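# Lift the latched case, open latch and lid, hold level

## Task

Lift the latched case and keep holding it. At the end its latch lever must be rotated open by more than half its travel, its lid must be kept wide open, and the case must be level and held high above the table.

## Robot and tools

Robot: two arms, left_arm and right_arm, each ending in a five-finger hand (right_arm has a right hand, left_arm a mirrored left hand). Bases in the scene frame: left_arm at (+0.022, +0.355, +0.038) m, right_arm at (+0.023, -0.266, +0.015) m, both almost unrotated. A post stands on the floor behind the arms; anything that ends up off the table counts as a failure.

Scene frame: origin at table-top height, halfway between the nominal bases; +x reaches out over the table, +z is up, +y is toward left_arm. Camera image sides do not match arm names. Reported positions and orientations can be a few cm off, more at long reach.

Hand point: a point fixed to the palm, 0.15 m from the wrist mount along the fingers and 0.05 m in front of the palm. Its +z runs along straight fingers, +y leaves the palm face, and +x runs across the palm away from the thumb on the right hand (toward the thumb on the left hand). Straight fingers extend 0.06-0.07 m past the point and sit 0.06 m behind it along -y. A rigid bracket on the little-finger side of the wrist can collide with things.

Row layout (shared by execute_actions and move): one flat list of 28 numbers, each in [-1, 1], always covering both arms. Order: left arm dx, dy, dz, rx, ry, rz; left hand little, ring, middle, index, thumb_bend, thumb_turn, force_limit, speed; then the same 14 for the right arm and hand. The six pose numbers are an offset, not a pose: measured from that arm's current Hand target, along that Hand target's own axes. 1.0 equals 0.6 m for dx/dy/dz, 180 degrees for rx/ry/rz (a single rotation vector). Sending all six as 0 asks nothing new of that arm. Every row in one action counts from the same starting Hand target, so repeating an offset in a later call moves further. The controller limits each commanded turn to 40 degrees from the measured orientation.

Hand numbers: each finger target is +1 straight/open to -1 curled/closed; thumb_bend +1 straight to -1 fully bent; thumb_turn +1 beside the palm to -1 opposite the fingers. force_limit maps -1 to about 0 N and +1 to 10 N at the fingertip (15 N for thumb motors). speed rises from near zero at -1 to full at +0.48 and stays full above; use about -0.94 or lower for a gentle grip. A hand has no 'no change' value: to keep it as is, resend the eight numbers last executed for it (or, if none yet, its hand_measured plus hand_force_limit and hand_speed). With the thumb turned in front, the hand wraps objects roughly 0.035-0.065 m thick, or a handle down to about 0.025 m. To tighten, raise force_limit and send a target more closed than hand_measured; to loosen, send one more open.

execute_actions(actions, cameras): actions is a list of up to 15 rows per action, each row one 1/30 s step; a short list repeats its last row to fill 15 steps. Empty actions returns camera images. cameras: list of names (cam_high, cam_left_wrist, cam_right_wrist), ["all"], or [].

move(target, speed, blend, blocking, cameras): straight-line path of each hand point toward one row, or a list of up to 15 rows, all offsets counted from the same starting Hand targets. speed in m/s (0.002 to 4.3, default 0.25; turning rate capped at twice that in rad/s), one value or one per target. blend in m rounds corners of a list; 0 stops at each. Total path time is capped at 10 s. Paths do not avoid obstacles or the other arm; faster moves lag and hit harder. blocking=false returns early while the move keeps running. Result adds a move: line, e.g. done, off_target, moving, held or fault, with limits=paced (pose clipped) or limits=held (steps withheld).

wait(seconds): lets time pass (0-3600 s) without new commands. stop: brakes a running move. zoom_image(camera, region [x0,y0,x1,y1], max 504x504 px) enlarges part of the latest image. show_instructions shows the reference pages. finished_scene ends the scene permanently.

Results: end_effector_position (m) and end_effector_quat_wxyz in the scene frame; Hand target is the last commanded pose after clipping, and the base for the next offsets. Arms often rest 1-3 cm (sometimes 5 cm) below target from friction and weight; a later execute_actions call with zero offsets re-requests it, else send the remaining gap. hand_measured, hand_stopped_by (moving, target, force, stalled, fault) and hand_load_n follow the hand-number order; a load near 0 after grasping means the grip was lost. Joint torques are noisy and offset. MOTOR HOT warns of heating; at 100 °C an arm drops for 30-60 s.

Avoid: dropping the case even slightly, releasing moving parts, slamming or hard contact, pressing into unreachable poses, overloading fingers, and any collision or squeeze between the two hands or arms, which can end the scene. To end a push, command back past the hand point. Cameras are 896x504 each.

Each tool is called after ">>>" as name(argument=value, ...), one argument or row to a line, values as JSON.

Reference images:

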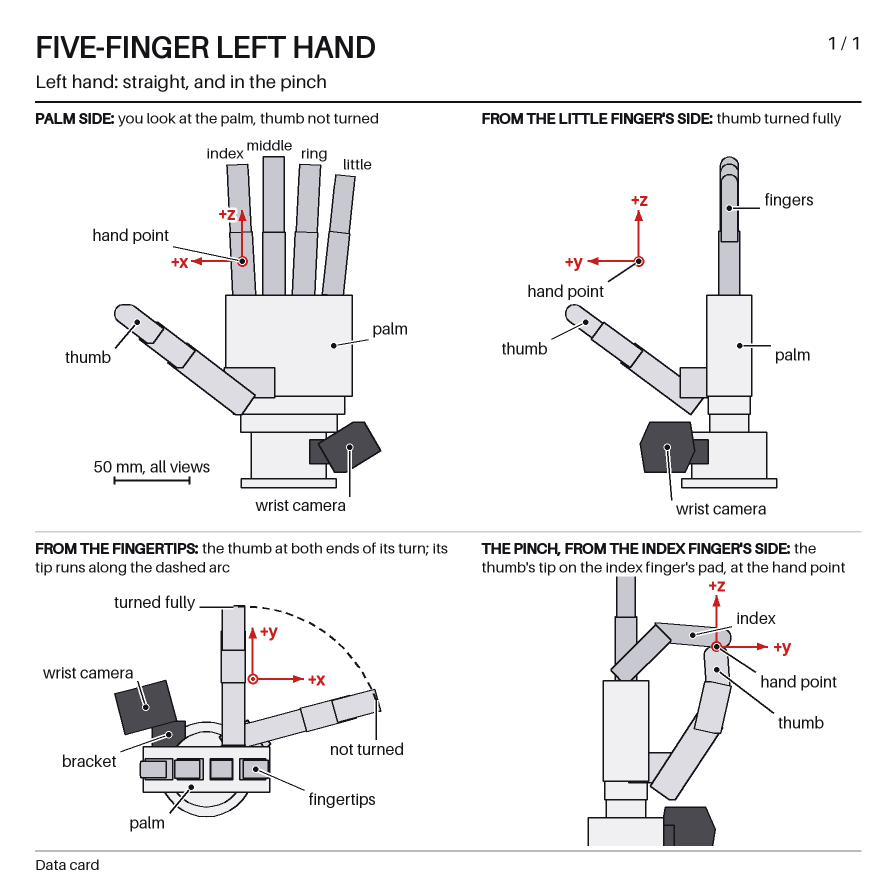

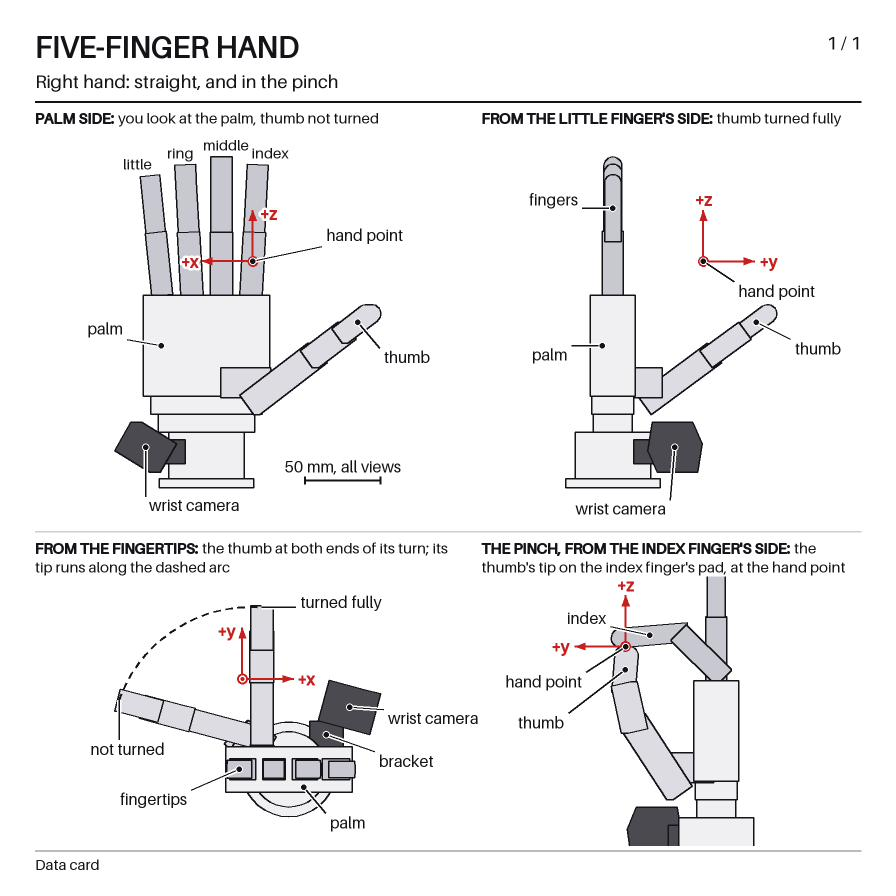

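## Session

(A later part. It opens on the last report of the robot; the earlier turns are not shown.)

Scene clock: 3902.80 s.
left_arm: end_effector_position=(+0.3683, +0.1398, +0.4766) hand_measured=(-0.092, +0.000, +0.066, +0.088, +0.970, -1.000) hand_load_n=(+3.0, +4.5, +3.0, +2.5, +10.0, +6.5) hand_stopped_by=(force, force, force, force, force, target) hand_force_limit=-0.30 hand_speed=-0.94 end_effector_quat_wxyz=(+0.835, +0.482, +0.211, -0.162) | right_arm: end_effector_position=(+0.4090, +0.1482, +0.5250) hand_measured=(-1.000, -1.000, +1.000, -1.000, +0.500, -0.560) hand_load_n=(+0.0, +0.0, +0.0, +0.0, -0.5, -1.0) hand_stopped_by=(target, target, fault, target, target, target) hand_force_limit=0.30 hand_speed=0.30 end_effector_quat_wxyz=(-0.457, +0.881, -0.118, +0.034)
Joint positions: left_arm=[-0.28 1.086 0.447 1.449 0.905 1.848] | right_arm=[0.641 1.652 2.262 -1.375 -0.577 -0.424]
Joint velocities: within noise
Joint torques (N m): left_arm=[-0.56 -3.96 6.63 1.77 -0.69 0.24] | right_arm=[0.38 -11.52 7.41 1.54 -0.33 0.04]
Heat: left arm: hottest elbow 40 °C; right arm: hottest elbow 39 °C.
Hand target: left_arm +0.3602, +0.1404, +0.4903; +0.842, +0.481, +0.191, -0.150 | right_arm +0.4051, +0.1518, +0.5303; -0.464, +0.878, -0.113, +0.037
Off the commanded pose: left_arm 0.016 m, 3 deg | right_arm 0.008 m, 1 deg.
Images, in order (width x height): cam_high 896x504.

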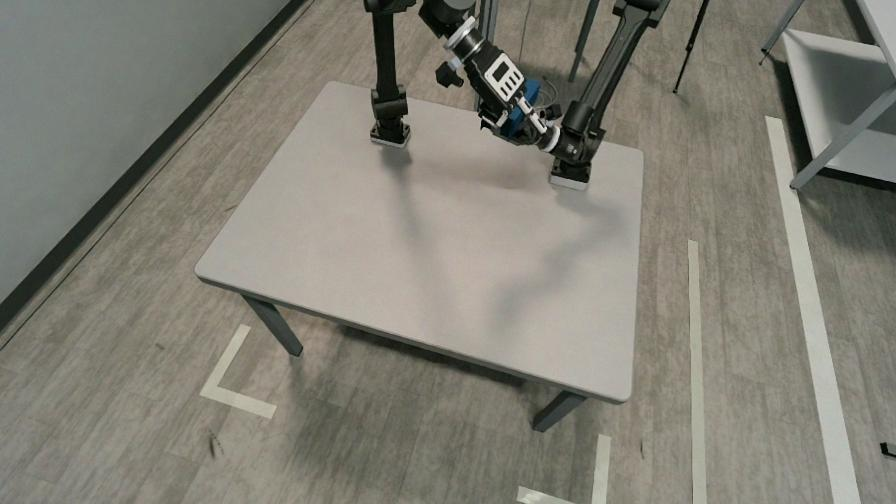

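>>> move(
  target=[
    [0,0,0,0,0,0,-0.4,-0.47,-0.32,-0.47,0.6,-1,-0.3,-0.94,0.0054,-0.0352,-0.0207,0,0,0,-1,-1,1,-1,0.5,-0.56,0.3,0.3],
    [0,0,0,0,0,0,-0.4,-0.47,-0.32,-0.47,0.6,-1,-0.3,-0.94,0.0064,0.0069,0.001,0,0,0,-1,-1,1,-1,0.5,-0.56,0.3,0.3],
  ],
  speed=0.05,
  cameras=["cam_right_wrist"],
)

>>> zoom_image(
  camera="cam_right_wrist",
  region=[490, 190, 650, 310],
)

Scene clock: 3919.23 s.
left_arm: end_effector_position=(+0.3676, +0.1394, +0.4738) hand_measured=(-0.092, +0.000, +0.066, +0.088, +0.970, -1.000) hand_load_n=(+3.0, +4.0, +3.0, +3.0, +10.0, +6.0) hand_stopped_by=(force, force, force, force, force, target) hand_force_limit=-0.30 hand_speed=-0.94 end_effector_quat_wxyz=(+0.834, +0.483, +0.213, -0.164) | right_arm: end_effector_position=(+0.4075, +0.1480, +0.5218) hand_measured=(-1.000, -1.000, +1.000, -1.000, +0.500, -0.560) hand_load_n=(+0.0, +0.5, +0.0, +0.0, -0.5, +0.0) hand_stopped_by=(target, target, fault, target, target, target) hand_force_limit=0.30 hand_speed=0.30 end_effector_quat_wxyz=(-0.456, +0.882, -0.118, +0.031)
Joint positions: left_arm=[-0.281 1.086 0.441 1.448 0.906 1.848] | right_arm=[0.641 1.645 2.243 -1.368 -0.581 -0.424]
Joint torques (N m): left_arm=[-0.5 -3.72 7.09 1.72 -0.75 0.25] | right_arm=[-0.44 -11.34 7.54 1.57 -0.4 -0.03]
Heat: left arm: hottest elbow 40 °C; right arm: hottest elbow 39 °C.
Hand target: left_arm +0.3601, +0.1403, +0.4902; +0.842, +0.481, +0.191, -0.150 | right_arm +0.4084, +0.1491, +0.5264; -0.464, +0.878, -0.113, +0.038
Off the commanded pose: left_arm 0.018 m, 3 deg | right_arm 0.005 m, 1 deg.
move: done
cam_right_wrist: T_world_to_cam=[[0.10424, -0.59245, -0.79883, 0.46393], [-0.90814, -0.38417, 0.16642, 0.33248], [-0.40548, 0.7081, -0.57808, 0.47675]] pos_world=[0.44689, 0.065, 0.59087]

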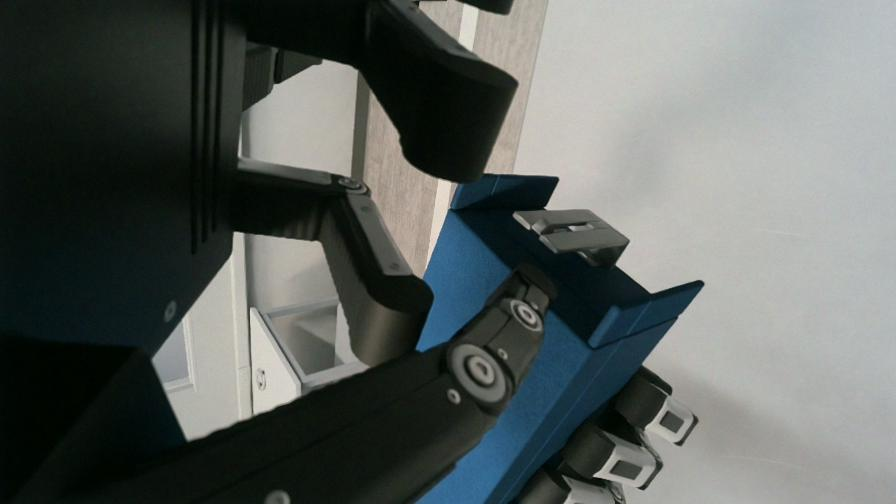

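Scaled by 3.150 from the camera's image (finer frame: 1280x720).

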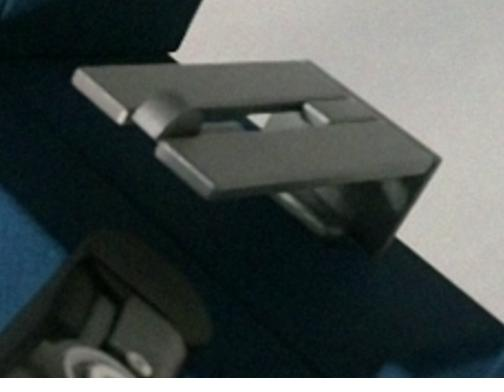

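>>> move(
  target=[
    [0,0,0,0,0,0,-0.4,-0.47,-0.32,-0.47,0.6,-1,-0.3,-0.94,-0.0028,-0.0467,-0.03,0,0,0,-1,-1,1,-1,0.5,-0.56,0.3,0.3],
    [0,0,0,0,0,0,-0.4,-0.47,-0.32,-0.47,0.6,-1,-0.3,-0.94,-0.0028,-0.0307,-0.019,0,0,0,-1,-1,1,-1,0.5,-0.56,0.3,0.3],
  ],
  speed=0.06,
  cameras=["cam_right_wrist"],
)

>>> zoom_image(
  camera="cam_right_wrist",
  region=[440, 140, 740, 340],
)

Scene clock: 3932.97 s.
left_arm: end_effector_position=(+0.3676, +0.1396, +0.4740) hand_measured=(-0.092, +0.000, +0.066, +0.088, +0.970, -1.000) hand_load_n=(+3.5, +4.0, +3.5, +3.0, +10.0, +6.0) hand_stopped_by=(force, force, force, force, force, target) hand_force_limit=-0.30 hand_speed=-0.94 end_effector_quat_wxyz=(+0.834, +0.482, +0.213, -0.164) | right_arm: end_effector_position=(+0.4106, +0.1502, +0.5358) hand_measured=(-1.000, -1.000, +1.000, -1.000, +0.500, -0.560) hand_load_n=(+0.0, +0.0, +0.0, +0.0, +0.0, +0.0) hand_stopped_by=(target, target, fault, target, target, target) hand_force_limit=0.30 hand_speed=0.30 end_effector_quat_wxyz=(-0.451, +0.884, -0.121, +0.026)
Joint positions: left_arm=[-0.281 1.085 0.441 1.448 0.905 1.848] | right_arm=[0.641 1.711 2.384 -1.459 -0.581 -0.424]
Joint torques (N m): left_arm=[-0.21 -3.78 7.16 1.81 -0.68 0.24] | right_arm=[-0.03 -12.57 7.53 1.66 -0.32 0]
Heat: left arm: hottest elbow 39 °C; right arm: hottest elbow 38 °C.
Hand target: left_arm +0.3601, +0.1403, +0.4903; +0.842, +0.481, +0.191, -0.150 | right_arm +0.4078, +0.1504, +0.5481; -0.464, +0.878, -0.113, +0.038
Off the commanded pose: left_arm 0.018 m, 3 deg | right_arm 0.013 m, 2 deg.
move: off_target (right_arm)
cam_right_wrist: T_world_to_cam=[[0.09385, -0.59998, -0.79449, 0.47925], [-0.9059, -0.38247, 0.18183, 0.32435], [-0.41296, 0.70266, -0.57942, 0.48927]] pos_world=[0.4509, 0.06781, 0.60528]

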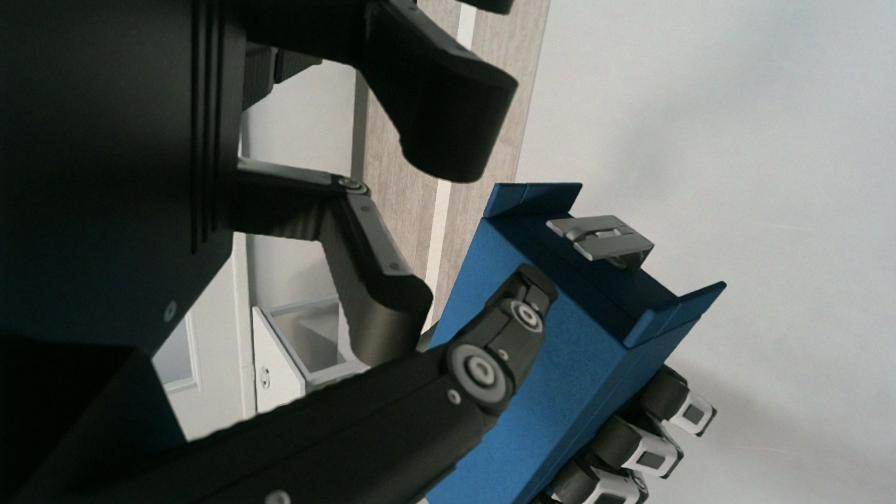

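Scaled by 1.680 from the camera's image (finer frame: 1280x720).

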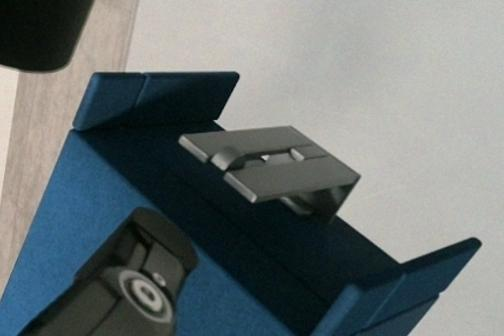

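>>> move(
  target=[
    [0,0,0,0,0,0,-0.4,-0.47,-0.32,-0.47,0.6,-1,-0.3,-0.94,0.0075,-0.0025,-0.0156,0,0,0,-1,-1,1,-1,0.5,-0.56,0.3,0.3],
  ],
  speed=0.06,
  cameras=["cam_right_wrist"],
)

>>> zoom_image(
  camera="cam_right_wrist",
  region=[440, 140, 740, 400],
)

Scene clock: 3959.53 s.
left_arm: end_effector_position=(+0.3676, +0.1396, +0.4740) hand_measured=(-0.092, +0.000, +0.066, +0.088, +0.970, -1.000) hand_load_n=(+3.0, +4.0, +3.0, +3.0, +10.0, +6.5) hand_stopped_by=(force, force, force, force, force, target) hand_force_limit=-0.30 hand_speed=-0.94 end_effector_quat_wxyz=(+0.834, +0.482, +0.213, -0.164) | right_arm: end_effector_position=(+0.4096, +0.1505, +0.5366) hand_measured=(-1.000, -1.000, +1.000, -1.000, +0.500, -0.560) hand_load_n=(+0.0, +0.0, +0.0, +0.0, +0.0, +0.0) hand_stopped_by=(target, target, fault, target, target, target) hand_force_limit=0.30 hand_speed=0.30 end_effector_quat_wxyz=(-0.453, +0.883, -0.120, +0.022)
Joint positions: left_arm=[-0.281 1.085 0.441 1.448 0.905 1.848] | right_arm=[0.64 1.711 2.384 -1.459 -0.59 -0.424]
Joint torques (N m): left_arm=[-0.38 -3.9 7.19 1.83 -0.66 0.23] | right_arm=[-1.44 -11.75 10.61 0.58 -0.42 -0.11]
Heat: left arm: hottest elbow 39 °C; right arm: hottest elbow 38 °C.
Hand target: left_arm +0.3601, +0.1403, +0.4903; +0.842, +0.481, +0.191, -0.150 | right_arm +0.4108, +0.1426, +0.5544; -0.464, +0.878, -0.113, +0.038
Off the commanded pose: left_arm 0.018 m, 3 deg | right_arm 0.020 m, 2 deg.
move: off_target (right_arm)
cam_right_wrist: T_world_to_cam=[[0.09408, -0.59529, -0.79799, 0.48117], [-0.90317, -0.38825, 0.18316, 0.32249], [-0.41885, 0.70349, -0.57417, 0.48849]] pos_world=[0.4506, 0.068, 0.60538]

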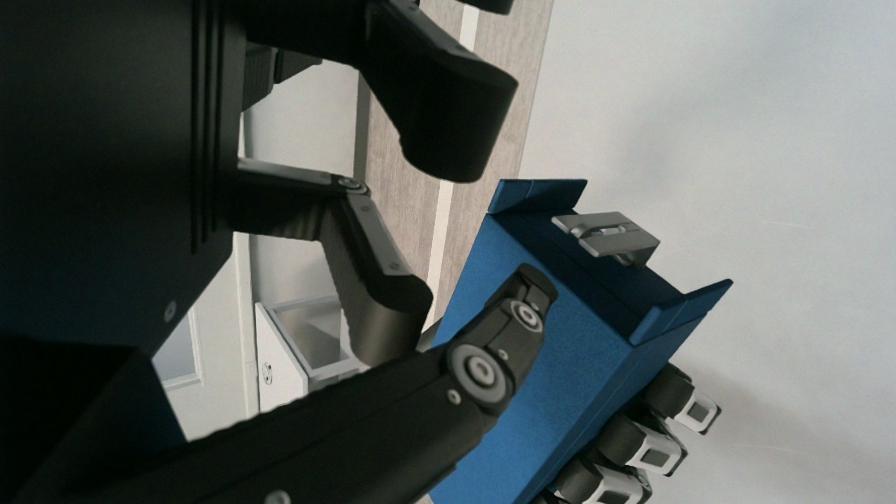

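Scaled by 1.680 from the camera's image (finer frame: 1280x720).

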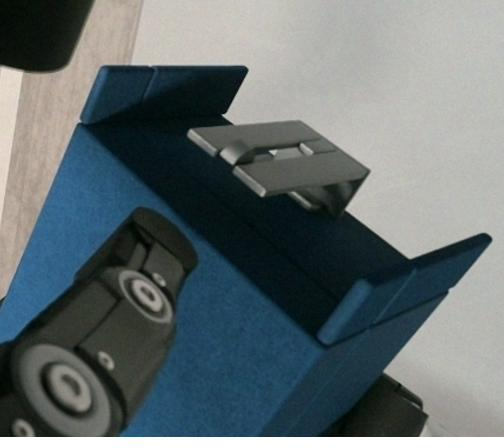

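>>> move(
  target=[
    [0,0,0,0,0,0,-0.4,-0.47,-0.32,-0.47,0.6,-1,-0.3,-0.94,0.0115,0.0268,-0.0397,0,0,0,-1,-1,1,-1,0.5,-0.56,0.3,0.3],
    [0,0,0,0,0,0,-0.4,-0.47,-0.32,-0.47,0.6,-1,-0.3,-0.94,-0.0012,-0.0026,0.0039,0,0,0,-1,-1,1,-1,0.5,-0.56,0.3,0.3],
  ],
  speed=0.08,
  cameras=["cam_right_wrist"],
)

>>> zoom_image(
  camera="cam_right_wrist",
  region=[440, 140, 740, 400],
)

Scene clock: 3968.97 s.
left_arm: end_effector_position=(+0.3676, +0.1396, +0.4740) hand_measured=(-0.092, +0.000, +0.066, +0.088, +0.970, -1.000) hand_load_n=(+3.5, +4.0, +3.5, +3.0, +10.5, +6.5) hand_stopped_by=(force, force, force, force, force, target) hand_force_limit=-0.30 hand_speed=-0.94 end_effector_quat_wxyz=(+0.834, +0.482, +0.213, -0.164) | right_arm: end_effector_position=(+0.4114, +0.1415, +0.5415) hand_measured=(-1.000, -1.000, +1.000, -1.000, +0.500, -0.560) hand_load_n=(+0.0, +0.5, +0.0, +0.0, +0.0, +0.0) hand_stopped_by=(target, target, fault, target, target, target) hand_force_limit=0.30 hand_speed=0.30 end_effector_quat_wxyz=(-0.454, +0.883, -0.115, +0.030)
Joint positions: left_arm=[-0.281 1.085 0.441 1.448 0.905 1.848] | right_arm=[0.627 1.703 2.391 -1.472 -0.592 -0.446]
Joint torques (N m): left_arm=[-0.56 -3.72 7.12 1.77 -0.68 0.25] | right_arm=[-0.03 -10.93 10.56 0.99 -0.25 0.12]
Heat: left arm: hottest elbow 39 °C; right arm: hottest elbow 39 °C.
Hand target: left_arm +0.3601, +0.1403, +0.4903; +0.842, +0.481, +0.191, -0.150 | right_arm +0.4107, +0.1454, +0.5545; -0.464, +0.878, -0.113, +0.038
Off the commanded pose: left_arm 0.018 m, 3 deg | right_arm 0.014 m, 2 deg.
move: off_target (right_arm)
cam_right_wrist: T_world_to_cam=[[0.1097, -0.5962, -0.79531, 0.47181], [-0.90595, -0.38916, 0.16676, 0.32983], [-0.40892, 0.70222, -0.58281, 0.4992]] pos_world=[0.45119, 0.0591, 0.61117]

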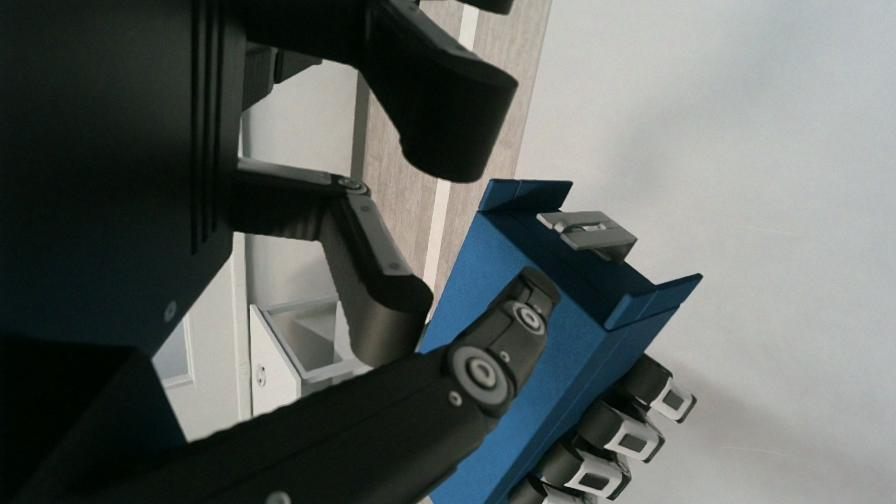

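Scaled by 1.680 from the camera's image (finer frame: 1280x720).

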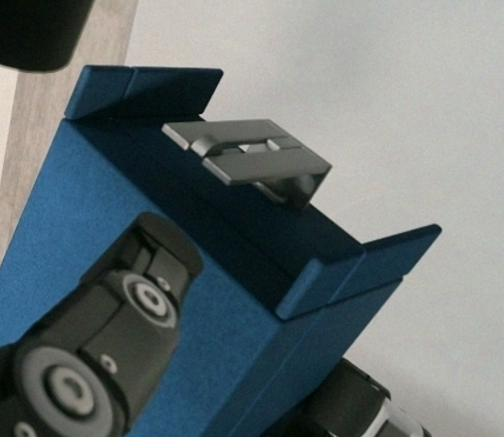

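>>> move(
  target=[
    [0,0,0,0,0,0,-0.4,-0.47,-0.32,-0.47,0.6,-1,-0.3,-0.94,0.0013,0.0274,0.0189,0,0,0,-1,-1,1,-1,0.5,-0.56,0.3,0.3],
  ],
  speed=0.05,
  cameras=["cam_right_wrist"],
)

>>> zoom_image(
  camera="cam_right_wrist",
  region=[440, 140, 740, 400],
)

Scene clock: 3980.87 s.
left_arm: end_effector_position=(+0.3676, +0.1397, +0.4741) hand_measured=(-0.092, +0.000, +0.066, +0.088, +0.970, -1.000) hand_load_n=(+3.0, +4.0, +3.5, +3.0, +10.0, +6.0) hand_stopped_by=(force, force, force, force, force, target) hand_force_limit=-0.30 hand_speed=-0.94 end_effector_quat_wxyz=(+0.834, +0.482, +0.213, -0.164) | right_arm: end_effector_position=(+0.4142, +0.1435, +0.5232) hand_measured=(-1.000, -1.000, +1.000, -1.000, +0.500, -0.560) hand_load_n=(+0.0, +0.0, +0.0, +0.0, +0.0, +0.0) hand_stopped_by=(target, target, fault, target, target, target) hand_force_limit=0.30 hand_speed=0.30 end_effector_quat_wxyz=(-0.452, +0.884, -0.116, +0.029)
Joint positions: left_arm=[-0.281 1.085 0.441 1.448 0.905 1.848] | right_arm=[0.627 1.672 2.289 -1.407 -0.592 -0.446]
Joint torques (N m): left_arm=[-0.15 -3.78 7.15 1.76 -0.65 0.25] | right_arm=[0.21 -12.1 7.91 1.66 -0.26 0.12]
Heat: left arm: hottest elbow 39 °C; right arm: hottest elbow 40 °C.
Hand target: left_arm +0.3601, +0.1404, +0.4902; +0.842, +0.481, +0.191, -0.150 | right_arm +0.4107, +0.1454, +0.5347; -0.464, +0.878, -0.113, +0.038
Off the commanded pose: left_arm 0.018 m, 3 deg | right_arm 0.012 m, 2 deg.
move: off_target (right_arm)
cam_right_wrist: T_world_to_cam=[[0.10648, -0.59843, -0.79407, 0.45917], [-0.90526, -0.3887, 0.17154, 0.33336], [-0.41131, 0.70057, -0.58312, 0.48968]] pos_world=[0.45429, 0.0613, 0.59297]

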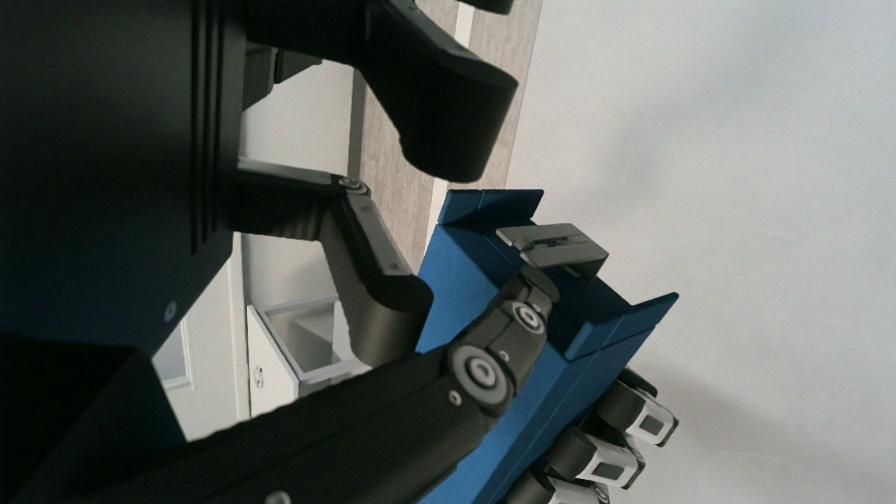

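Scaled by 1.680 from the camera's image (finer frame: 1280x720).

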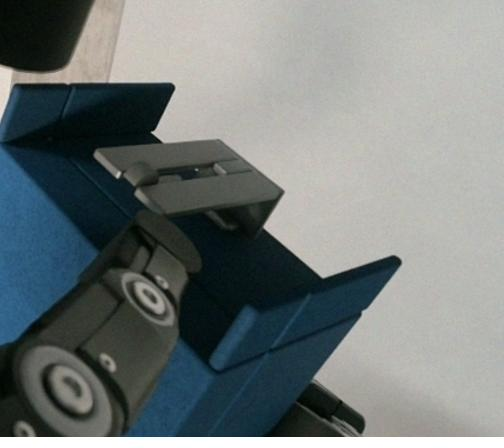

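>>> move(
  target=[
    [0,0,0,0,0,0,-0.4,-0.47,-0.32,-0.47,0.6,-1,-0.3,-0.94,0.006,0.0117,-0.0525,0,0,0,-1,-1,1,-1,0.5,-0.56,0.3,0.3],
    [0,0,0,0,0,0,-0.4,-0.47,-0.32,-0.47,0.6,-1,-0.3,-0.94,-0.0096,-0.0145,-0.0136,0,0,0,-1,-1,1,-1,0.5,-0.56,0.3,0.3],
  ],
  speed=0.08,
  cameras=["cam_right_wrist"],
)

>>> zoom_image(
  camera="cam_right_wrist",
  region=[440, 140, 740, 400],
)

Scene clock: 4007.23 s.
left_arm: end_effector_position=(+0.3676, +0.1397, +0.4741) hand_measured=(-0.092, +0.000, +0.066, +0.088, +0.970, -1.000) hand_load_n=(+3.5, +4.0, +3.5, +3.0, +10.0, +6.5) hand_stopped_by=(force, force, force, force, force, target) hand_force_limit=-0.30 hand_speed=-0.94 end_effector_quat_wxyz=(+0.834, +0.482, +0.213, -0.164) | right_arm: end_effector_position=(+0.4040, +0.1396, +0.5321) hand_measured=(-1.000, -1.000, +1.000, -1.000, +0.500, -0.560) hand_load_n=(+0.0, +0.0, +0.0, +0.0, +0.5, +0.0) hand_stopped_by=(target, target, fault, target, target, target) hand_force_limit=0.30 hand_speed=0.30 end_effector_quat_wxyz=(-0.452, +0.884, -0.116, +0.028)
Joint positions: left_arm=[-0.281 1.085 0.441 1.448 0.905 1.848] | right_arm=[0.633 1.658 2.301 -1.43 -0.588 -0.441]
Joint torques (N m): left_arm=[-0.32 -3.96 7.1 1.78 -0.68 0.25] | right_arm=[0.38 -9.99 10.96 1.16 -0.26 0.12]
Heat: left arm: hottest elbow 40 °C; right arm: hottest elbow 40 °C.
Hand target: left_arm +0.3601, +0.1404, +0.4902; +0.842, +0.481, +0.191, -0.150 | right_arm +0.4053, +0.1449, +0.5465; -0.464, +0.878, -0.113, +0.038
Off the commanded pose: left_arm 0.018 m, 3 deg | right_arm 0.016 m, 2 deg.
move: off_target (right_arm)
cam_right_wrist: T_world_to_cam=[[0.10576, -0.59927, -0.79353, 0.46509], [-0.90508, -0.38854, 0.1728, 0.32028], [-0.41187, 0.69993, -0.58348, 0.49384]] pos_world=[0.44409, 0.0575, 0.60187]

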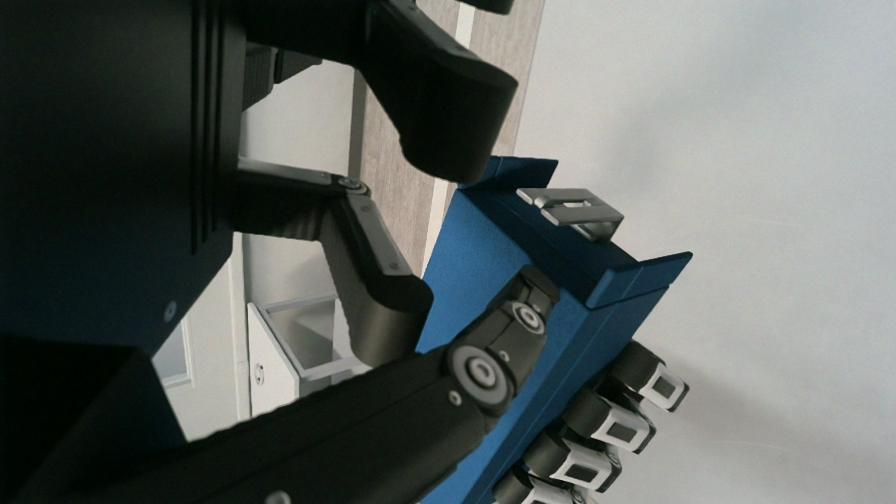

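Scaled by 1.680 from the camera's image (finer frame: 1280x720).

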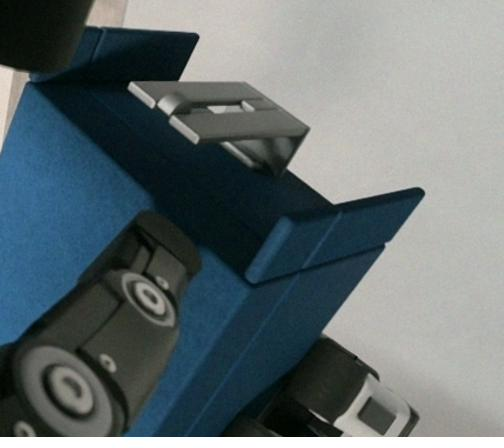

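>>> move(
  target=[
    [0,0,0,0,0,0,-0.4,-0.47,-0.32,-0.47,0.6,-1,-0.3,-0.94,0.0106,-0.0024,0.0028,0,0,0,-1,-1,1,-1,0.5,-0.56,0.3,0.3],
  ],
  speed=0.08,
)

Scene clock: 4017.67 s.
left_arm: end_effector_position=(+0.3676, +0.1397, +0.4741) hand_measured=(-0.092, +0.000, +0.066, +0.088, +0.970, -1.000) hand_load_n=(+3.0, +4.0, +3.5, +3.0, +10.0, +6.5) hand_stopped_by=(force, force, force, force, force, target) hand_force_limit=-0.30 hand_speed=-0.94 end_effector_quat_wxyz=(+0.834, +0.482, +0.213, -0.164) | right_arm: end_effector_position=(+0.4099, +0.1440, +0.5350) hand_measured=(-1.000, -1.000, +1.000, -1.000, +0.500, -0.560) hand_load_n=(+0.0, +0.0, +0.0, +0.0, +0.0, +0.0) hand_stopped_by=(target, target, fault, target, target, target) hand_force_limit=0.30 hand_speed=0.30 end_effector_quat_wxyz=(-0.456, +0.882, -0.114, +0.032)
Joint positions: left_arm=[-0.281 1.085 0.441 1.448 0.905 1.848] | right_arm=[0.633 1.679 2.333 -1.43 -0.589 -0.441]
Joint torques (N m): left_arm=[-0.15 -3.78 7.13 1.85 -0.67 0.23] | right_arm=[-0.44 -10.23 10.89 0.77 -0.42 0.07]
Heat: left arm: hottest elbow 40 °C; right arm: hottest elbow 40 °C.
Hand target: left_arm +0.3601, +0.1404, +0.4902; +0.842, +0.481, +0.191, -0.150 | right_arm +0.4120, +0.1456, +0.5464; -0.464, +0.878, -0.113, +0.037
Off the commanded pose: left_arm 0.018 m, 3 deg | right_arm 0.012 m, 1 deg.
move: off_target (right_arm)

>>> move(
  target=[
    [0,0,0,0,0,0,-0.4,-0.47,-0.32,-0.47,0.6,-1,-0.3,-0.94,-0.003,0.0224,0.0075,0,0,0,-1,-1,1,-1,0.5,-0.56,0.3,0.3],
  ],
  speed=0.05,
  cameras=["cam_right_wrist"],
)

>>> zoom_image(
  camera="cam_right_wrist",
  region=[440, 140, 740, 400],
)

Scene clock: 4027.47 s.
left_arm: end_effector_position=(+0.3676, +0.1397, +0.4741) hand_measured=(-0.092, +0.000, +0.066, +0.088, +0.970, -1.000) hand_load_n=(+3.5, +4.0, +3.5, +3.0, +10.0, +6.5) hand_stopped_by=(force, force, force, force, force, target) hand_force_limit=-0.30 hand_speed=-0.94 end_effector_quat_wxyz=(+0.834, +0.482, +0.213, -0.164) | right_arm: end_effector_position=(+0.4086, +0.1434, +0.5229) hand_measured=(-1.000, -1.000, +1.000, -1.000, +0.500, -0.560) hand_load_n=(+0.0, +0.0, +0.0, +0.0, +0.0, +0.0) hand_stopped_by=(target, target, fault, target, target, target) hand_force_limit=0.30 hand_speed=0.30 end_effector_quat_wxyz=(-0.453, +0.884, -0.115, +0.028)
Joint positions: left_arm=[-0.281 1.085 0.441 1.448 0.905 1.848] | right_arm=[0.633 1.656 2.267 -1.398 -0.59 -0.441]
Joint torques (N m): left_arm=[-0.32 -3.9 7.09 1.85 -0.66 0.26] | right_arm=[-0.62 -11.81 7.82 1.65 -0.39 0.06]
Heat: left arm: hottest elbow 40 °C; right arm: hottest elbow 40 °C.
Hand target: left_arm +0.3602, +0.1403, +0.4902; +0.842, +0.481, +0.191, -0.150 | right_arm +0.4088, +0.1423, +0.5330; -0.464, +0.878, -0.113, +0.038
Off the commanded pose: left_arm 0.018 m, 3 deg | right_arm 0.010 m, 2 deg.
move: done
cam_right_wrist: T_world_to_cam=[[0.106, -0.59767, -0.79471, 0.4599], [-0.90441, -0.39012, 0.17276, 0.32758], [-0.41328, 0.70043, -0.58189, 0.48751]] pos_world=[0.44899, 0.0612, 0.59257]

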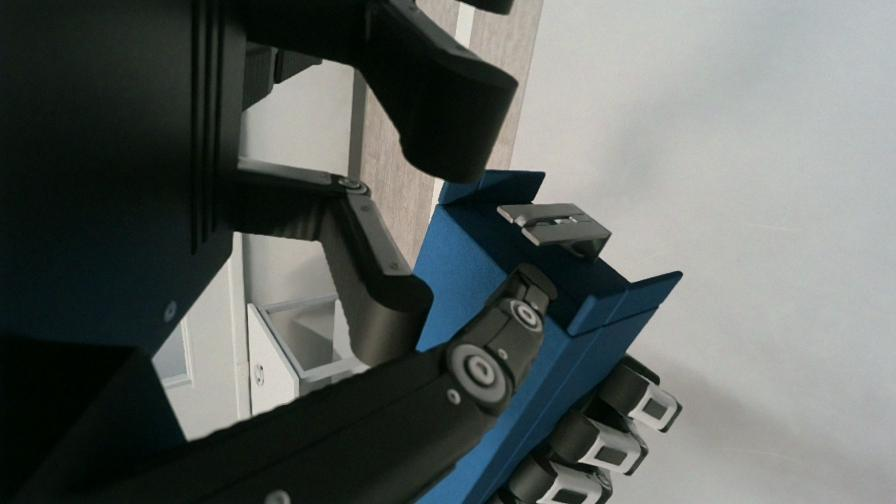

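Scaled by 1.680 from the camera's image (finer frame: 1280x720).

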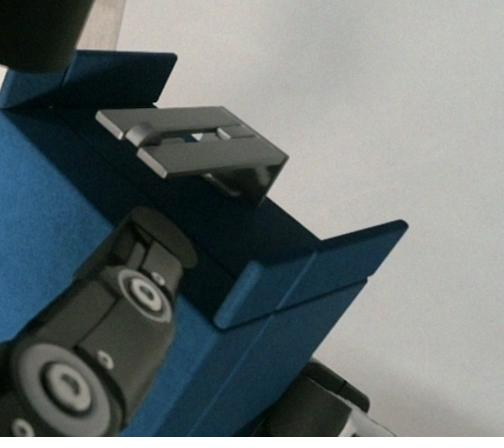

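>>> move(
  target=[
    [0,0,0,0,0,0,-0.4,-0.47,-0.32,-0.47,0.6,-1,-0.3,-0.94,0.0005,0.0178,0.0123,0,0,0,-1,-1,1,-1,0.5,-0.56,0.3,0.3],
  ],
  speed=0.04,
  cameras=["cam_right_wrist"],
)

>>> zoom_image(
  camera="cam_right_wrist",
  region=[440, 140, 740, 400],
)

Scene clock: 4036.43 s.
left_arm: end_effector_position=(+0.3674, +0.1394, +0.4739) hand_measured=(-0.092, +0.000, +0.066, +0.088, +0.970, -1.000) hand_load_n=(+3.5, +4.0, +3.0, +3.0, +10.5, +6.0) hand_stopped_by=(force, force, force, force, force, target) hand_force_limit=-0.30 hand_speed=-0.94 end_effector_quat_wxyz=(+0.834, +0.483, +0.212, -0.164) | right_arm: end_effector_position=(+0.4068, +0.1421, +0.5207) hand_measured=(-1.000, -1.000, +1.000, -1.000, +0.500, -0.560) hand_load_n=(+0.0, +0.0, +0.0, +0.0, -1.0, -1.5) hand_stopped_by=(target, target, fault, target, target, target) hand_force_limit=0.30 hand_speed=0.30 end_effector_quat_wxyz=(-0.461, +0.880, -0.110, +0.037)
Joint positions: left_arm=[-0.281 1.085 0.441 1.448 0.907 1.848] | right_arm=[0.633 1.617 2.198 -1.341 -0.59 -0.441]
Joint torques (N m): left_arm=[-0.5 -3.9 7.04 1.7 -0.77 0.25] | right_arm=[-0.62 -10.93 7.17 1.37 -0.36 0.06]
Heat: left arm: hottest elbow 40 °C; right arm: hottest elbow 40 °C.
Hand target: left_arm +0.3602, +0.1403, +0.4902; +0.842, +0.481, +0.191, -0.150 | right_arm +0.4086, +0.1423, +0.5200; -0.464, +0.878, -0.113, +0.038
Off the commanded pose: left_arm 0.018 m, 3 deg | right_arm 0.002 m, 0 deg.
move: done
cam_right_wrist: T_world_to_cam=[[0.12437, -0.58456, -0.80176, 0.45188], [-0.90809, -0.39269, 0.14544, 0.34191], [-0.39987, 0.70999, -0.57967, 0.47836]] pos_world=[0.44557, 0.05879, 0.58986]

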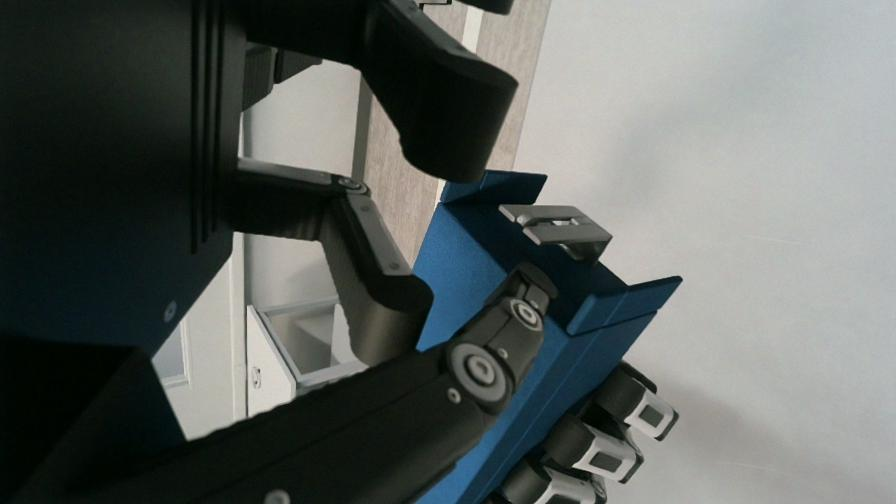

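Scaled by 1.680 from the camera's image (finer frame: 1280x720).

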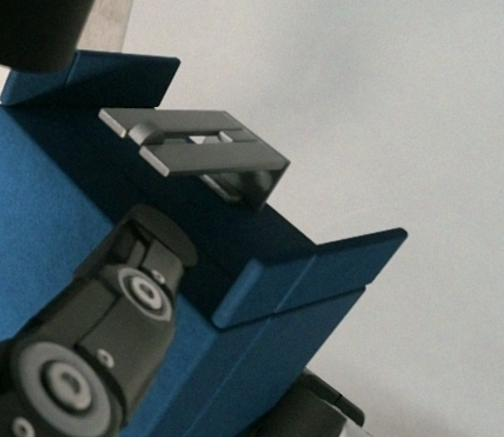

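>>> move(
  target=[
    [0,0,0,0,0,0,-0.4,-0.47,-0.32,-0.47,0.6,-1,-0.3,-0.94,-0.002,-0.0411,-0.0284,0,0,0,-1,-1,1,-1,0.5,-0.56,0.3,0.3],
    [0,0,0,0,0,0,-0.4,-0.47,-0.32,-0.47,0.6,-1,-0.3,-0.94,-0.0158,-0.0685,0.0063,0,0,0,-1,-1,1,-1,0.5,-0.56,0.3,0.3],
    [0,0,0,0,0,0,-0.4,-0.47,-0.32,-0.47,0.6,-1,-0.3,-0.94,-0.0048,-0.038,-0.0268,0,0,0,-1,-1,1,-1,0.5,-0.56,0.3,0.3],
  ],
  speed=0.08,
)

Scene clock: 4053.67 s.
left_arm: end_effector_position=(+0.3675, +0.1397, +0.4742) hand_measured=(-0.092, +0.000, +0.066, +0.088, +0.970, -1.000) hand_load_n=(+3.0, +4.0, +3.0, +3.0, +10.0, +6.5) hand_stopped_by=(force, force, force, force, force, target) hand_force_limit=-0.30 hand_speed=-0.94 end_effector_quat_wxyz=(+0.834, +0.482, +0.213, -0.164) | right_arm: end_effector_position=(+0.4079, +0.1488, +0.5412) hand_measured=(-1.000, -1.000, +1.000, -1.000, +0.500, -0.560) hand_load_n=(+0.0, +0.0, +0.0, +0.0, +0.0, +0.0) hand_stopped_by=(target, target, fault, target, target, target) hand_force_limit=0.30 hand_speed=0.30 end_effector_quat_wxyz=(-0.460, +0.880, -0.119, +0.030)
Joint positions: left_arm=[-0.281 1.085 0.441 1.448 0.905 1.848] | right_arm=[0.64 1.69 2.362 -1.436 -0.587 -0.418]
Joint torques (N m): left_arm=[-0.32 -4.07 7.16 1.85 -0.68 0.25] | right_arm=[-0.85 -11.75 7.39 0.91 -0.4 -0.11]
Heat: left arm: hottest elbow 40 °C; right arm: hottest elbow 39 °C.
Hand target: left_arm +0.3601, +0.1403, +0.4902; +0.842, +0.481, +0.191, -0.150 | right_arm +0.4068, +0.1425, +0.5479; -0.464, +0.878, -0.113, +0.038
Off the commanded pose: left_arm 0.018 m, 3 deg | right_arm 0.009 m, 1 deg.
move: done

>>> move(
  target=[
    [0,0,0,0,0,0,-0.4,-0.47,-0.32,-0.47,0.6,-1,-0.3,-0.94,0.013,0.0012,-0.0025,0,0,0,-1,-1,1,-1,0.5,-0.56,0.3,0.3],
  ],
  speed=0.08,
)

Scene clock: 4063.47 s.
left_arm: end_effector_position=(+0.3675, +0.1397, +0.4742) hand_measured=(-0.092, +0.000, +0.066, +0.088, +0.970, -1.000) hand_load_n=(+3.5, +4.0, +3.0, +3.0, +10.0, +6.5) hand_stopped_by=(force, force, force, force, force, target) hand_force_limit=-0.30 hand_speed=-0.94 end_effector_quat_wxyz=(+0.834, +0.482, +0.213, -0.164) | right_arm: end_effector_position=(+0.4114, +0.1451, +0.5417) hand_measured=(-1.000, -1.000, +1.000, -1.000, +0.500, -0.560) hand_load_n=(+0.0, +0.0, +0.0, +0.0, +0.0, +0.0) hand_stopped_by=(target, target, fault, target, target, target) hand_force_limit=0.30 hand_speed=0.30 end_effector_quat_wxyz=(-0.462, +0.879, -0.116, +0.031)
Joint positions: left_arm=[-0.281 1.085 0.441 1.448 0.905 1.848] | right_arm=[0.629 1.69 2.362 -1.436 -0.598 -0.429]
Joint torques (N m): left_arm=[-0.62 -3.84 7.16 1.7 -0.66 0.21] | right_arm=[-1.38 -11.11 9.1 0.51 -0.42 -0.12]
Heat: left arm: hottest elbow 40 °C; right arm: hottest elbow 39 °C.
Hand target: left_arm +0.3601, +0.1403, +0.4902; +0.842, +0.481, +0.191, -0.150 | right_arm +0.4139, +0.1392, +0.5479; -0.464, +0.878, -0.113, +0.038
Off the commanded pose: left_arm 0.018 m, 3 deg | right_arm 0.009 m, 1 deg.
move: done

>>> move(
  target=[
    [0,0,0,0,0,0,-0.4,-0.47,-0.32,-0.47,0.6,-1,-0.3,-0.94,0.001,0.0219,0.0151,0,0,0,-1,-1,1,-1,0.5,-0.56,0.3,0.3],
  ],
  speed=0.05,
  cameras=["cam_right_wrist"],
)

>>> zoom_image(
  camera="cam_right_wrist",
  region=[440, 140, 740, 400],
)

Scene clock: 4070.30 s.
left_arm: end_effector_position=(+0.3674, +0.1397, +0.4740) hand_measured=(-0.092, +0.000, +0.066, +0.088, +0.970, -1.000) hand_load_n=(+3.0, +4.0, +3.0, +3.0, +10.0, +6.5) hand_stopped_by=(force, force, force, force, force, target) hand_force_limit=-0.30 hand_speed=-0.94 end_effector_quat_wxyz=(+0.834, +0.482, +0.213, -0.164) | right_arm: end_effector_position=(+0.4102, +0.1434, +0.5227) hand_measured=(-1.000, -1.000, +1.000, -1.000, +0.500, -0.560) hand_load_n=(+0.0, +0.0, +0.0, +0.0, +0.0, +0.0) hand_stopped_by=(target, target, fault, target, target, target) hand_force_limit=0.30 hand_speed=0.30 end_effector_quat_wxyz=(-0.453, +0.883, -0.121, +0.022)
Joint positions: left_arm=[-0.281 1.085 0.44 1.448 0.905 1.848] | right_arm=[0.628 1.663 2.274 -1.403 -0.598 -0.431]
Joint torques (N m): left_arm=[-0.56 -3.78 7.17 1.78 -0.67 0.25] | right_arm=[-1.14 -11.99 7.75 1.59 -0.39 -0.11]
Heat: left arm: hottest elbow 40 °C; right arm: hottest elbow 40 °C.
Hand target: left_arm +0.3601, +0.1403, +0.4902; +0.842, +0.481, +0.191, -0.150 | right_arm +0.4139, +0.1392, +0.5320; -0.464, +0.878, -0.113, +0.038
Off the commanded pose: left_arm 0.018 m, 3 deg | right_arm 0.011 m, 2 deg.
move: off_target (right_arm)
cam_right_wrist: T_world_to_cam=[[0.09107, -0.5954, -0.79825, 0.46727], [-0.90377, -0.38605, 0.18485, 0.32183], [-0.41822, 0.7046, -0.57326, 0.4849]] pos_world=[0.45111, 0.0608, 0.59148]

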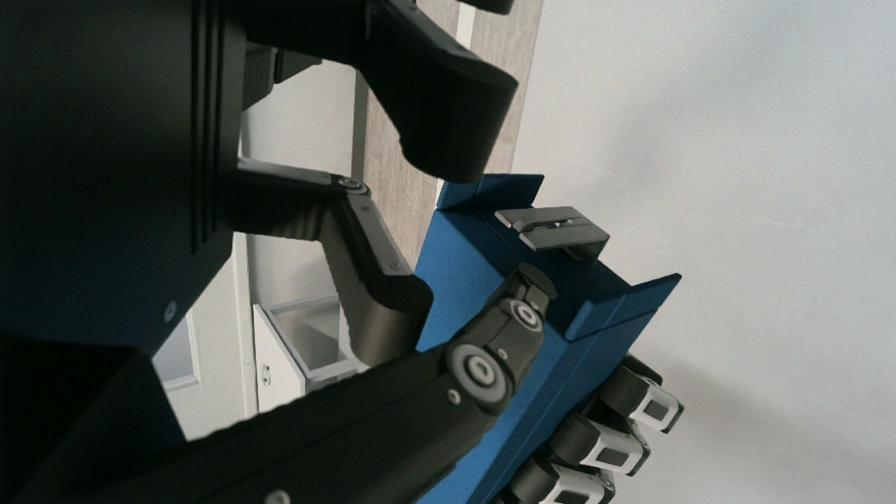

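Scaled by 1.680 from the camera's image (finer frame: 1280x720).

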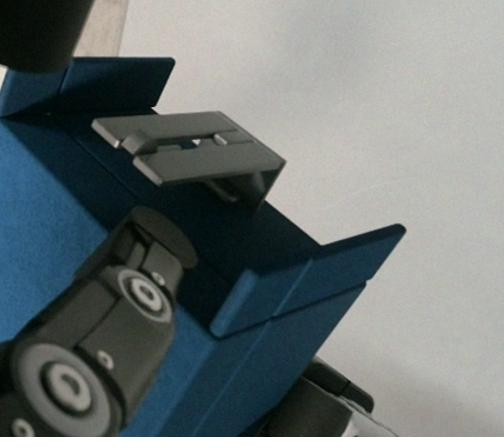

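>>> move(
  target=[
    [0,0,0,0,0,0,-0.4,-0.47,-0.32,-0.47,0.6,-1,-0.3,-0.94,0.0023,0.0103,0.0064,0,0,0,-1,-1,1,-1,0.5,-0.56,0.3,0.3],
  ],
  speed=0.03,
)

Scene clock: 4078.10 s.
left_arm: end_effector_position=(+0.3674, +0.1396, +0.4740) hand_measured=(-0.092, +0.000, +0.066, +0.088, +0.970, -1.000) hand_load_n=(+3.5, +4.0, +3.0, +3.0, +10.0, +6.5) hand_stopped_by=(force, force, force, force, force, target) hand_force_limit=-0.30 hand_speed=-0.94 end_effector_quat_wxyz=(+0.834, +0.482, +0.213, -0.164) | right_arm: end_effector_position=(+0.4098, +0.1423, +0.5207) hand_measured=(-1.000, -1.000, +1.000, -1.000, +0.500, -0.560) hand_load_n=(+0.0, +0.5, +0.0, +0.0, -0.5, -0.5) hand_stopped_by=(target, target, fault, target, target, target) hand_force_limit=0.30 hand_speed=0.30 end_effector_quat_wxyz=(-0.457, +0.881, -0.119, +0.026)
Joint positions: left_arm=[-0.281 1.085 0.44 1.448 0.905 1.848] | right_arm=[0.626 1.644 2.238 -1.374 -0.6 -0.432]
Joint torques (N m): left_arm=[-0.56 -3.78 7.25 1.68 -0.7 0.24] | right_arm=[-1.38 -11.22 7.36 1.57 -0.4 -0.12]
Heat: left arm: hottest elbow 40 °C; right arm: hottest elbow 39 °C.
Hand target: left_arm +0.3601, +0.1403, +0.4902; +0.842, +0.481, +0.191, -0.150 | right_arm +0.4149, +0.1385, +0.5246; -0.464, +0.878, -0.113, +0.037
Off the commanded pose: left_arm 0.018 m, 3 deg | right_arm 0.007 m, 2 deg.
move: done

>>> move(
  target=[
    [0,0,0,0,0,0,-0.4,-0.47,-0.32,-0.47,0.6,-1,-0.3,-0.94,0.0003,0.0089,0.0061,0,0,0,-1,-1,1,-1,0.5,-0.56,0.3,0.3],
  ],
  speed=0.03,
  cameras=["cam_right_wrist"],
)

>>> zoom_image(
  camera="cam_right_wrist",
  region=[460, 160, 640, 320],
)

Scene clock: 4123.17 s.
left_arm: end_effector_position=(+0.3672, +0.1393, +0.4738) hand_measured=(-0.092, +0.000, +0.066, +0.088, +0.970, -1.000) hand_load_n=(+3.5, +4.0, +3.0, +3.0, +9.5, +6.0) hand_stopped_by=(force, force, force, force, force, target) hand_force_limit=-0.30 hand_speed=-0.94 end_effector_quat_wxyz=(+0.834, +0.483, +0.212, -0.164) | right_arm: end_effector_position=(+0.4092, +0.1410, +0.5195) hand_measured=(-1.000, -1.000, +1.000, -1.000, +0.500, -0.560) hand_load_n=(+0.0, +0.0, +0.0, +0.0, -1.5, -0.5) hand_stopped_by=(target, target, fault, target, target, target) hand_force_limit=0.30 hand_speed=0.30 end_effector_quat_wxyz=(-0.462, +0.879, -0.117, +0.030)
Joint positions: left_arm=[-0.281 1.085 0.44 1.448 0.907 1.848] | right_arm=[0.625 1.624 2.203 -1.346 -0.601 -0.432]
Joint torques (N m): left_arm=[-0.44 -3.9 7.09 1.8 -0.79 0.25] | right_arm=[-1.14 -10.87 7.13 1.43 -0.34 -0.12]
Heat: left arm: hottest elbow 40 °C; right arm: hottest elbow 38 °C.
Hand target: left_arm +0.3601, +0.1403, +0.4902; +0.842, +0.481, +0.191, -0.150 | right_arm +0.4149, +0.1385, +0.5180; -0.464, +0.878, -0.113, +0.038
Off the commanded pose: left_arm 0.018 m, 3 deg | right_arm 0.006 m, 1 deg.
move: done
cam_right_wrist: T_world_to_cam=[[0.10705, -0.58255, -0.80571, 0.45885], [-0.90758, -0.38818, 0.16008, 0.33529], [-0.40601, 0.71411, -0.57026, 0.47636]] pos_world=[0.44859, 0.05729, 0.58768]

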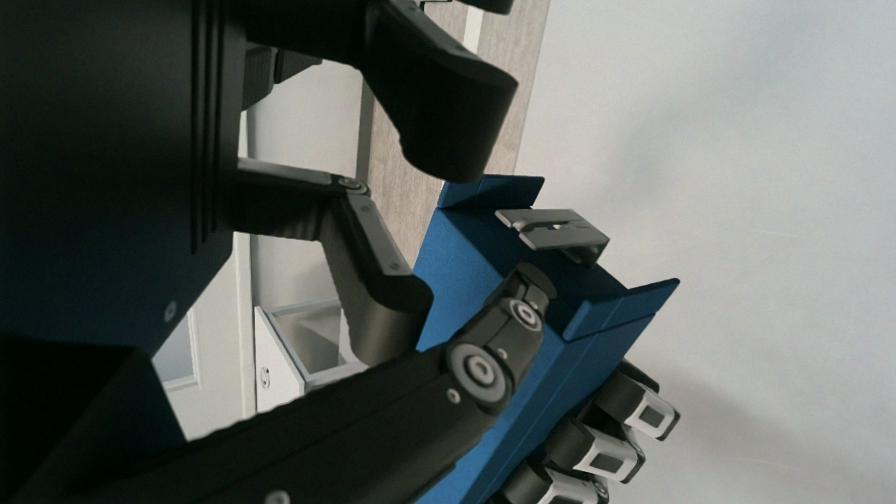

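Scaled by 2.800 from the camera's image (finer frame: 1280x720).

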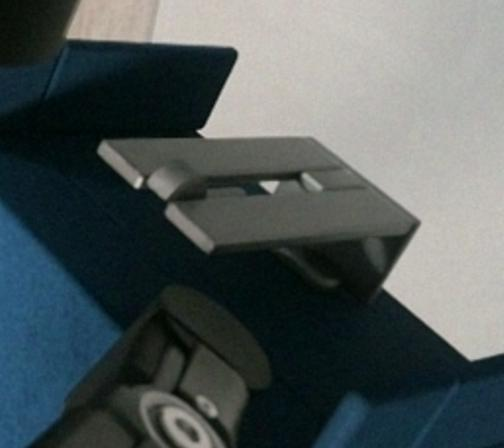

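>>> move(
  target=[
    [0,0,0,0,0,0,-0.4,-0.47,-0.32,-0.47,0.6,-1,-0.3,-0.94,-0.002,-0.0411,-0.0284,0,0,0,-1,-1,1,-1,0.5,-0.56,0.3,0.3],
    [0,0,0,0,0,0,-0.4,-0.47,-0.32,-0.47,0.6,-1,-0.3,-0.94,-0.0602,-0.0392,-0.0273,0,0,0,-1,-1,1,-1,0.5,-0.56,0.3,0.3],
    [0,0,0,0,0,0,-0.4,-0.47,-0.32,-0.47,0.6,-1,-0.3,-0.94,-0.0589,-0.0118,-0.0083,0,0,0,-1,-1,1,-1,0.5,-0.56,0.3,0.3],
  ],
  speed=0.06,
  cameras=["cam_right_wrist"],
)

>>> zoom_image(
  camera="cam_right_wrist",
  region=[440, 140, 740, 400],
)

Scene clock: 4169.30 s.
left_arm: end_effector_position=(+0.3673, +0.1396, +0.4732) hand_measured=(-0.092, +0.000, +0.066, +0.088, +0.970, -1.000) hand_load_n=(+3.0, +4.0, +3.5, +3.5, +10.0, +6.5) hand_stopped_by=(force, force, force, force, force, target) hand_force_limit=-0.30 hand_speed=-0.94 end_effector_quat_wxyz=(+0.833, +0.482, +0.213, -0.164) | right_arm: end_effector_position=(+0.3830, +0.1425, +0.5235) hand_measured=(-1.000, -1.000, +1.000, -1.000, +0.500, -0.560) hand_load_n=(+0.5, +0.0, +0.0, +0.0, -0.5, +0.0) hand_stopped_by=(target, target, fault, target, target, target) hand_force_limit=0.30 hand_speed=0.30 end_effector_quat_wxyz=(-0.457, +0.882, -0.114, +0.034)
Joint positions: left_arm=[-0.281 1.084 0.439 1.447 0.906 1.848] | right_arm=[0.665 1.571 2.154 -1.34 -0.563 -0.413]
Joint torques (N m): left_arm=[-0.5 -3.66 7.24 1.84 -0.71 0.22] | right_arm=[0.32 -10.34 7.58 1.63 -0.21 0.12]
Heat: left arm: hottest elbow 40 °C; right arm: hottest elbow 37 °C.
Hand target: left_arm +0.3601, +0.1403, +0.4901; +0.842, +0.481, +0.191, -0.150 | right_arm +0.3807, +0.1466, +0.5283; -0.464, +0.878, -0.113, +0.038
Off the commanded pose: left_arm 0.018 m, 3 deg | right_arm 0.006 m, 1 deg.
move: done
cam_right_wrist: T_world_to_cam=[[0.11431, -0.5924, -0.79749, 0.46009], [-0.90826, -0.38754, 0.1577, 0.31288], [-0.40249, 0.7063, -0.58236, 0.47305]] pos_world=[0.42198, 0.0597, 0.59306]

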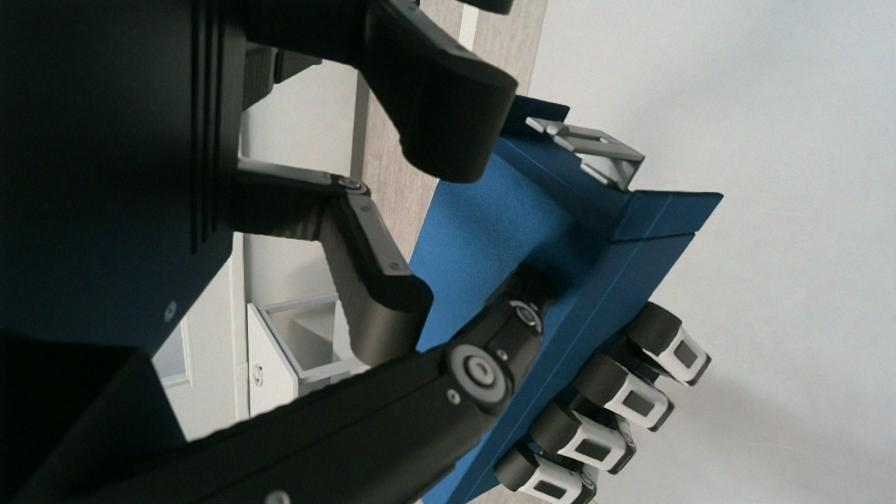

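Scaled by 1.680 from the camera's image (finer frame: 1280x720).

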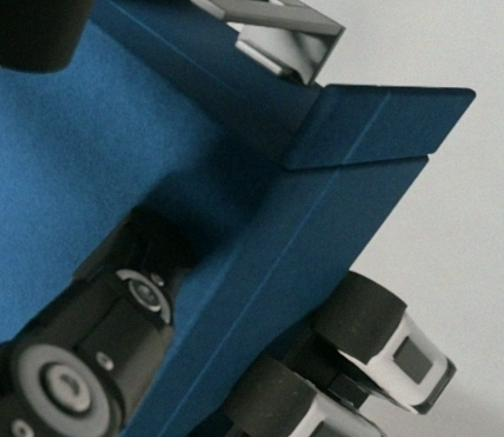

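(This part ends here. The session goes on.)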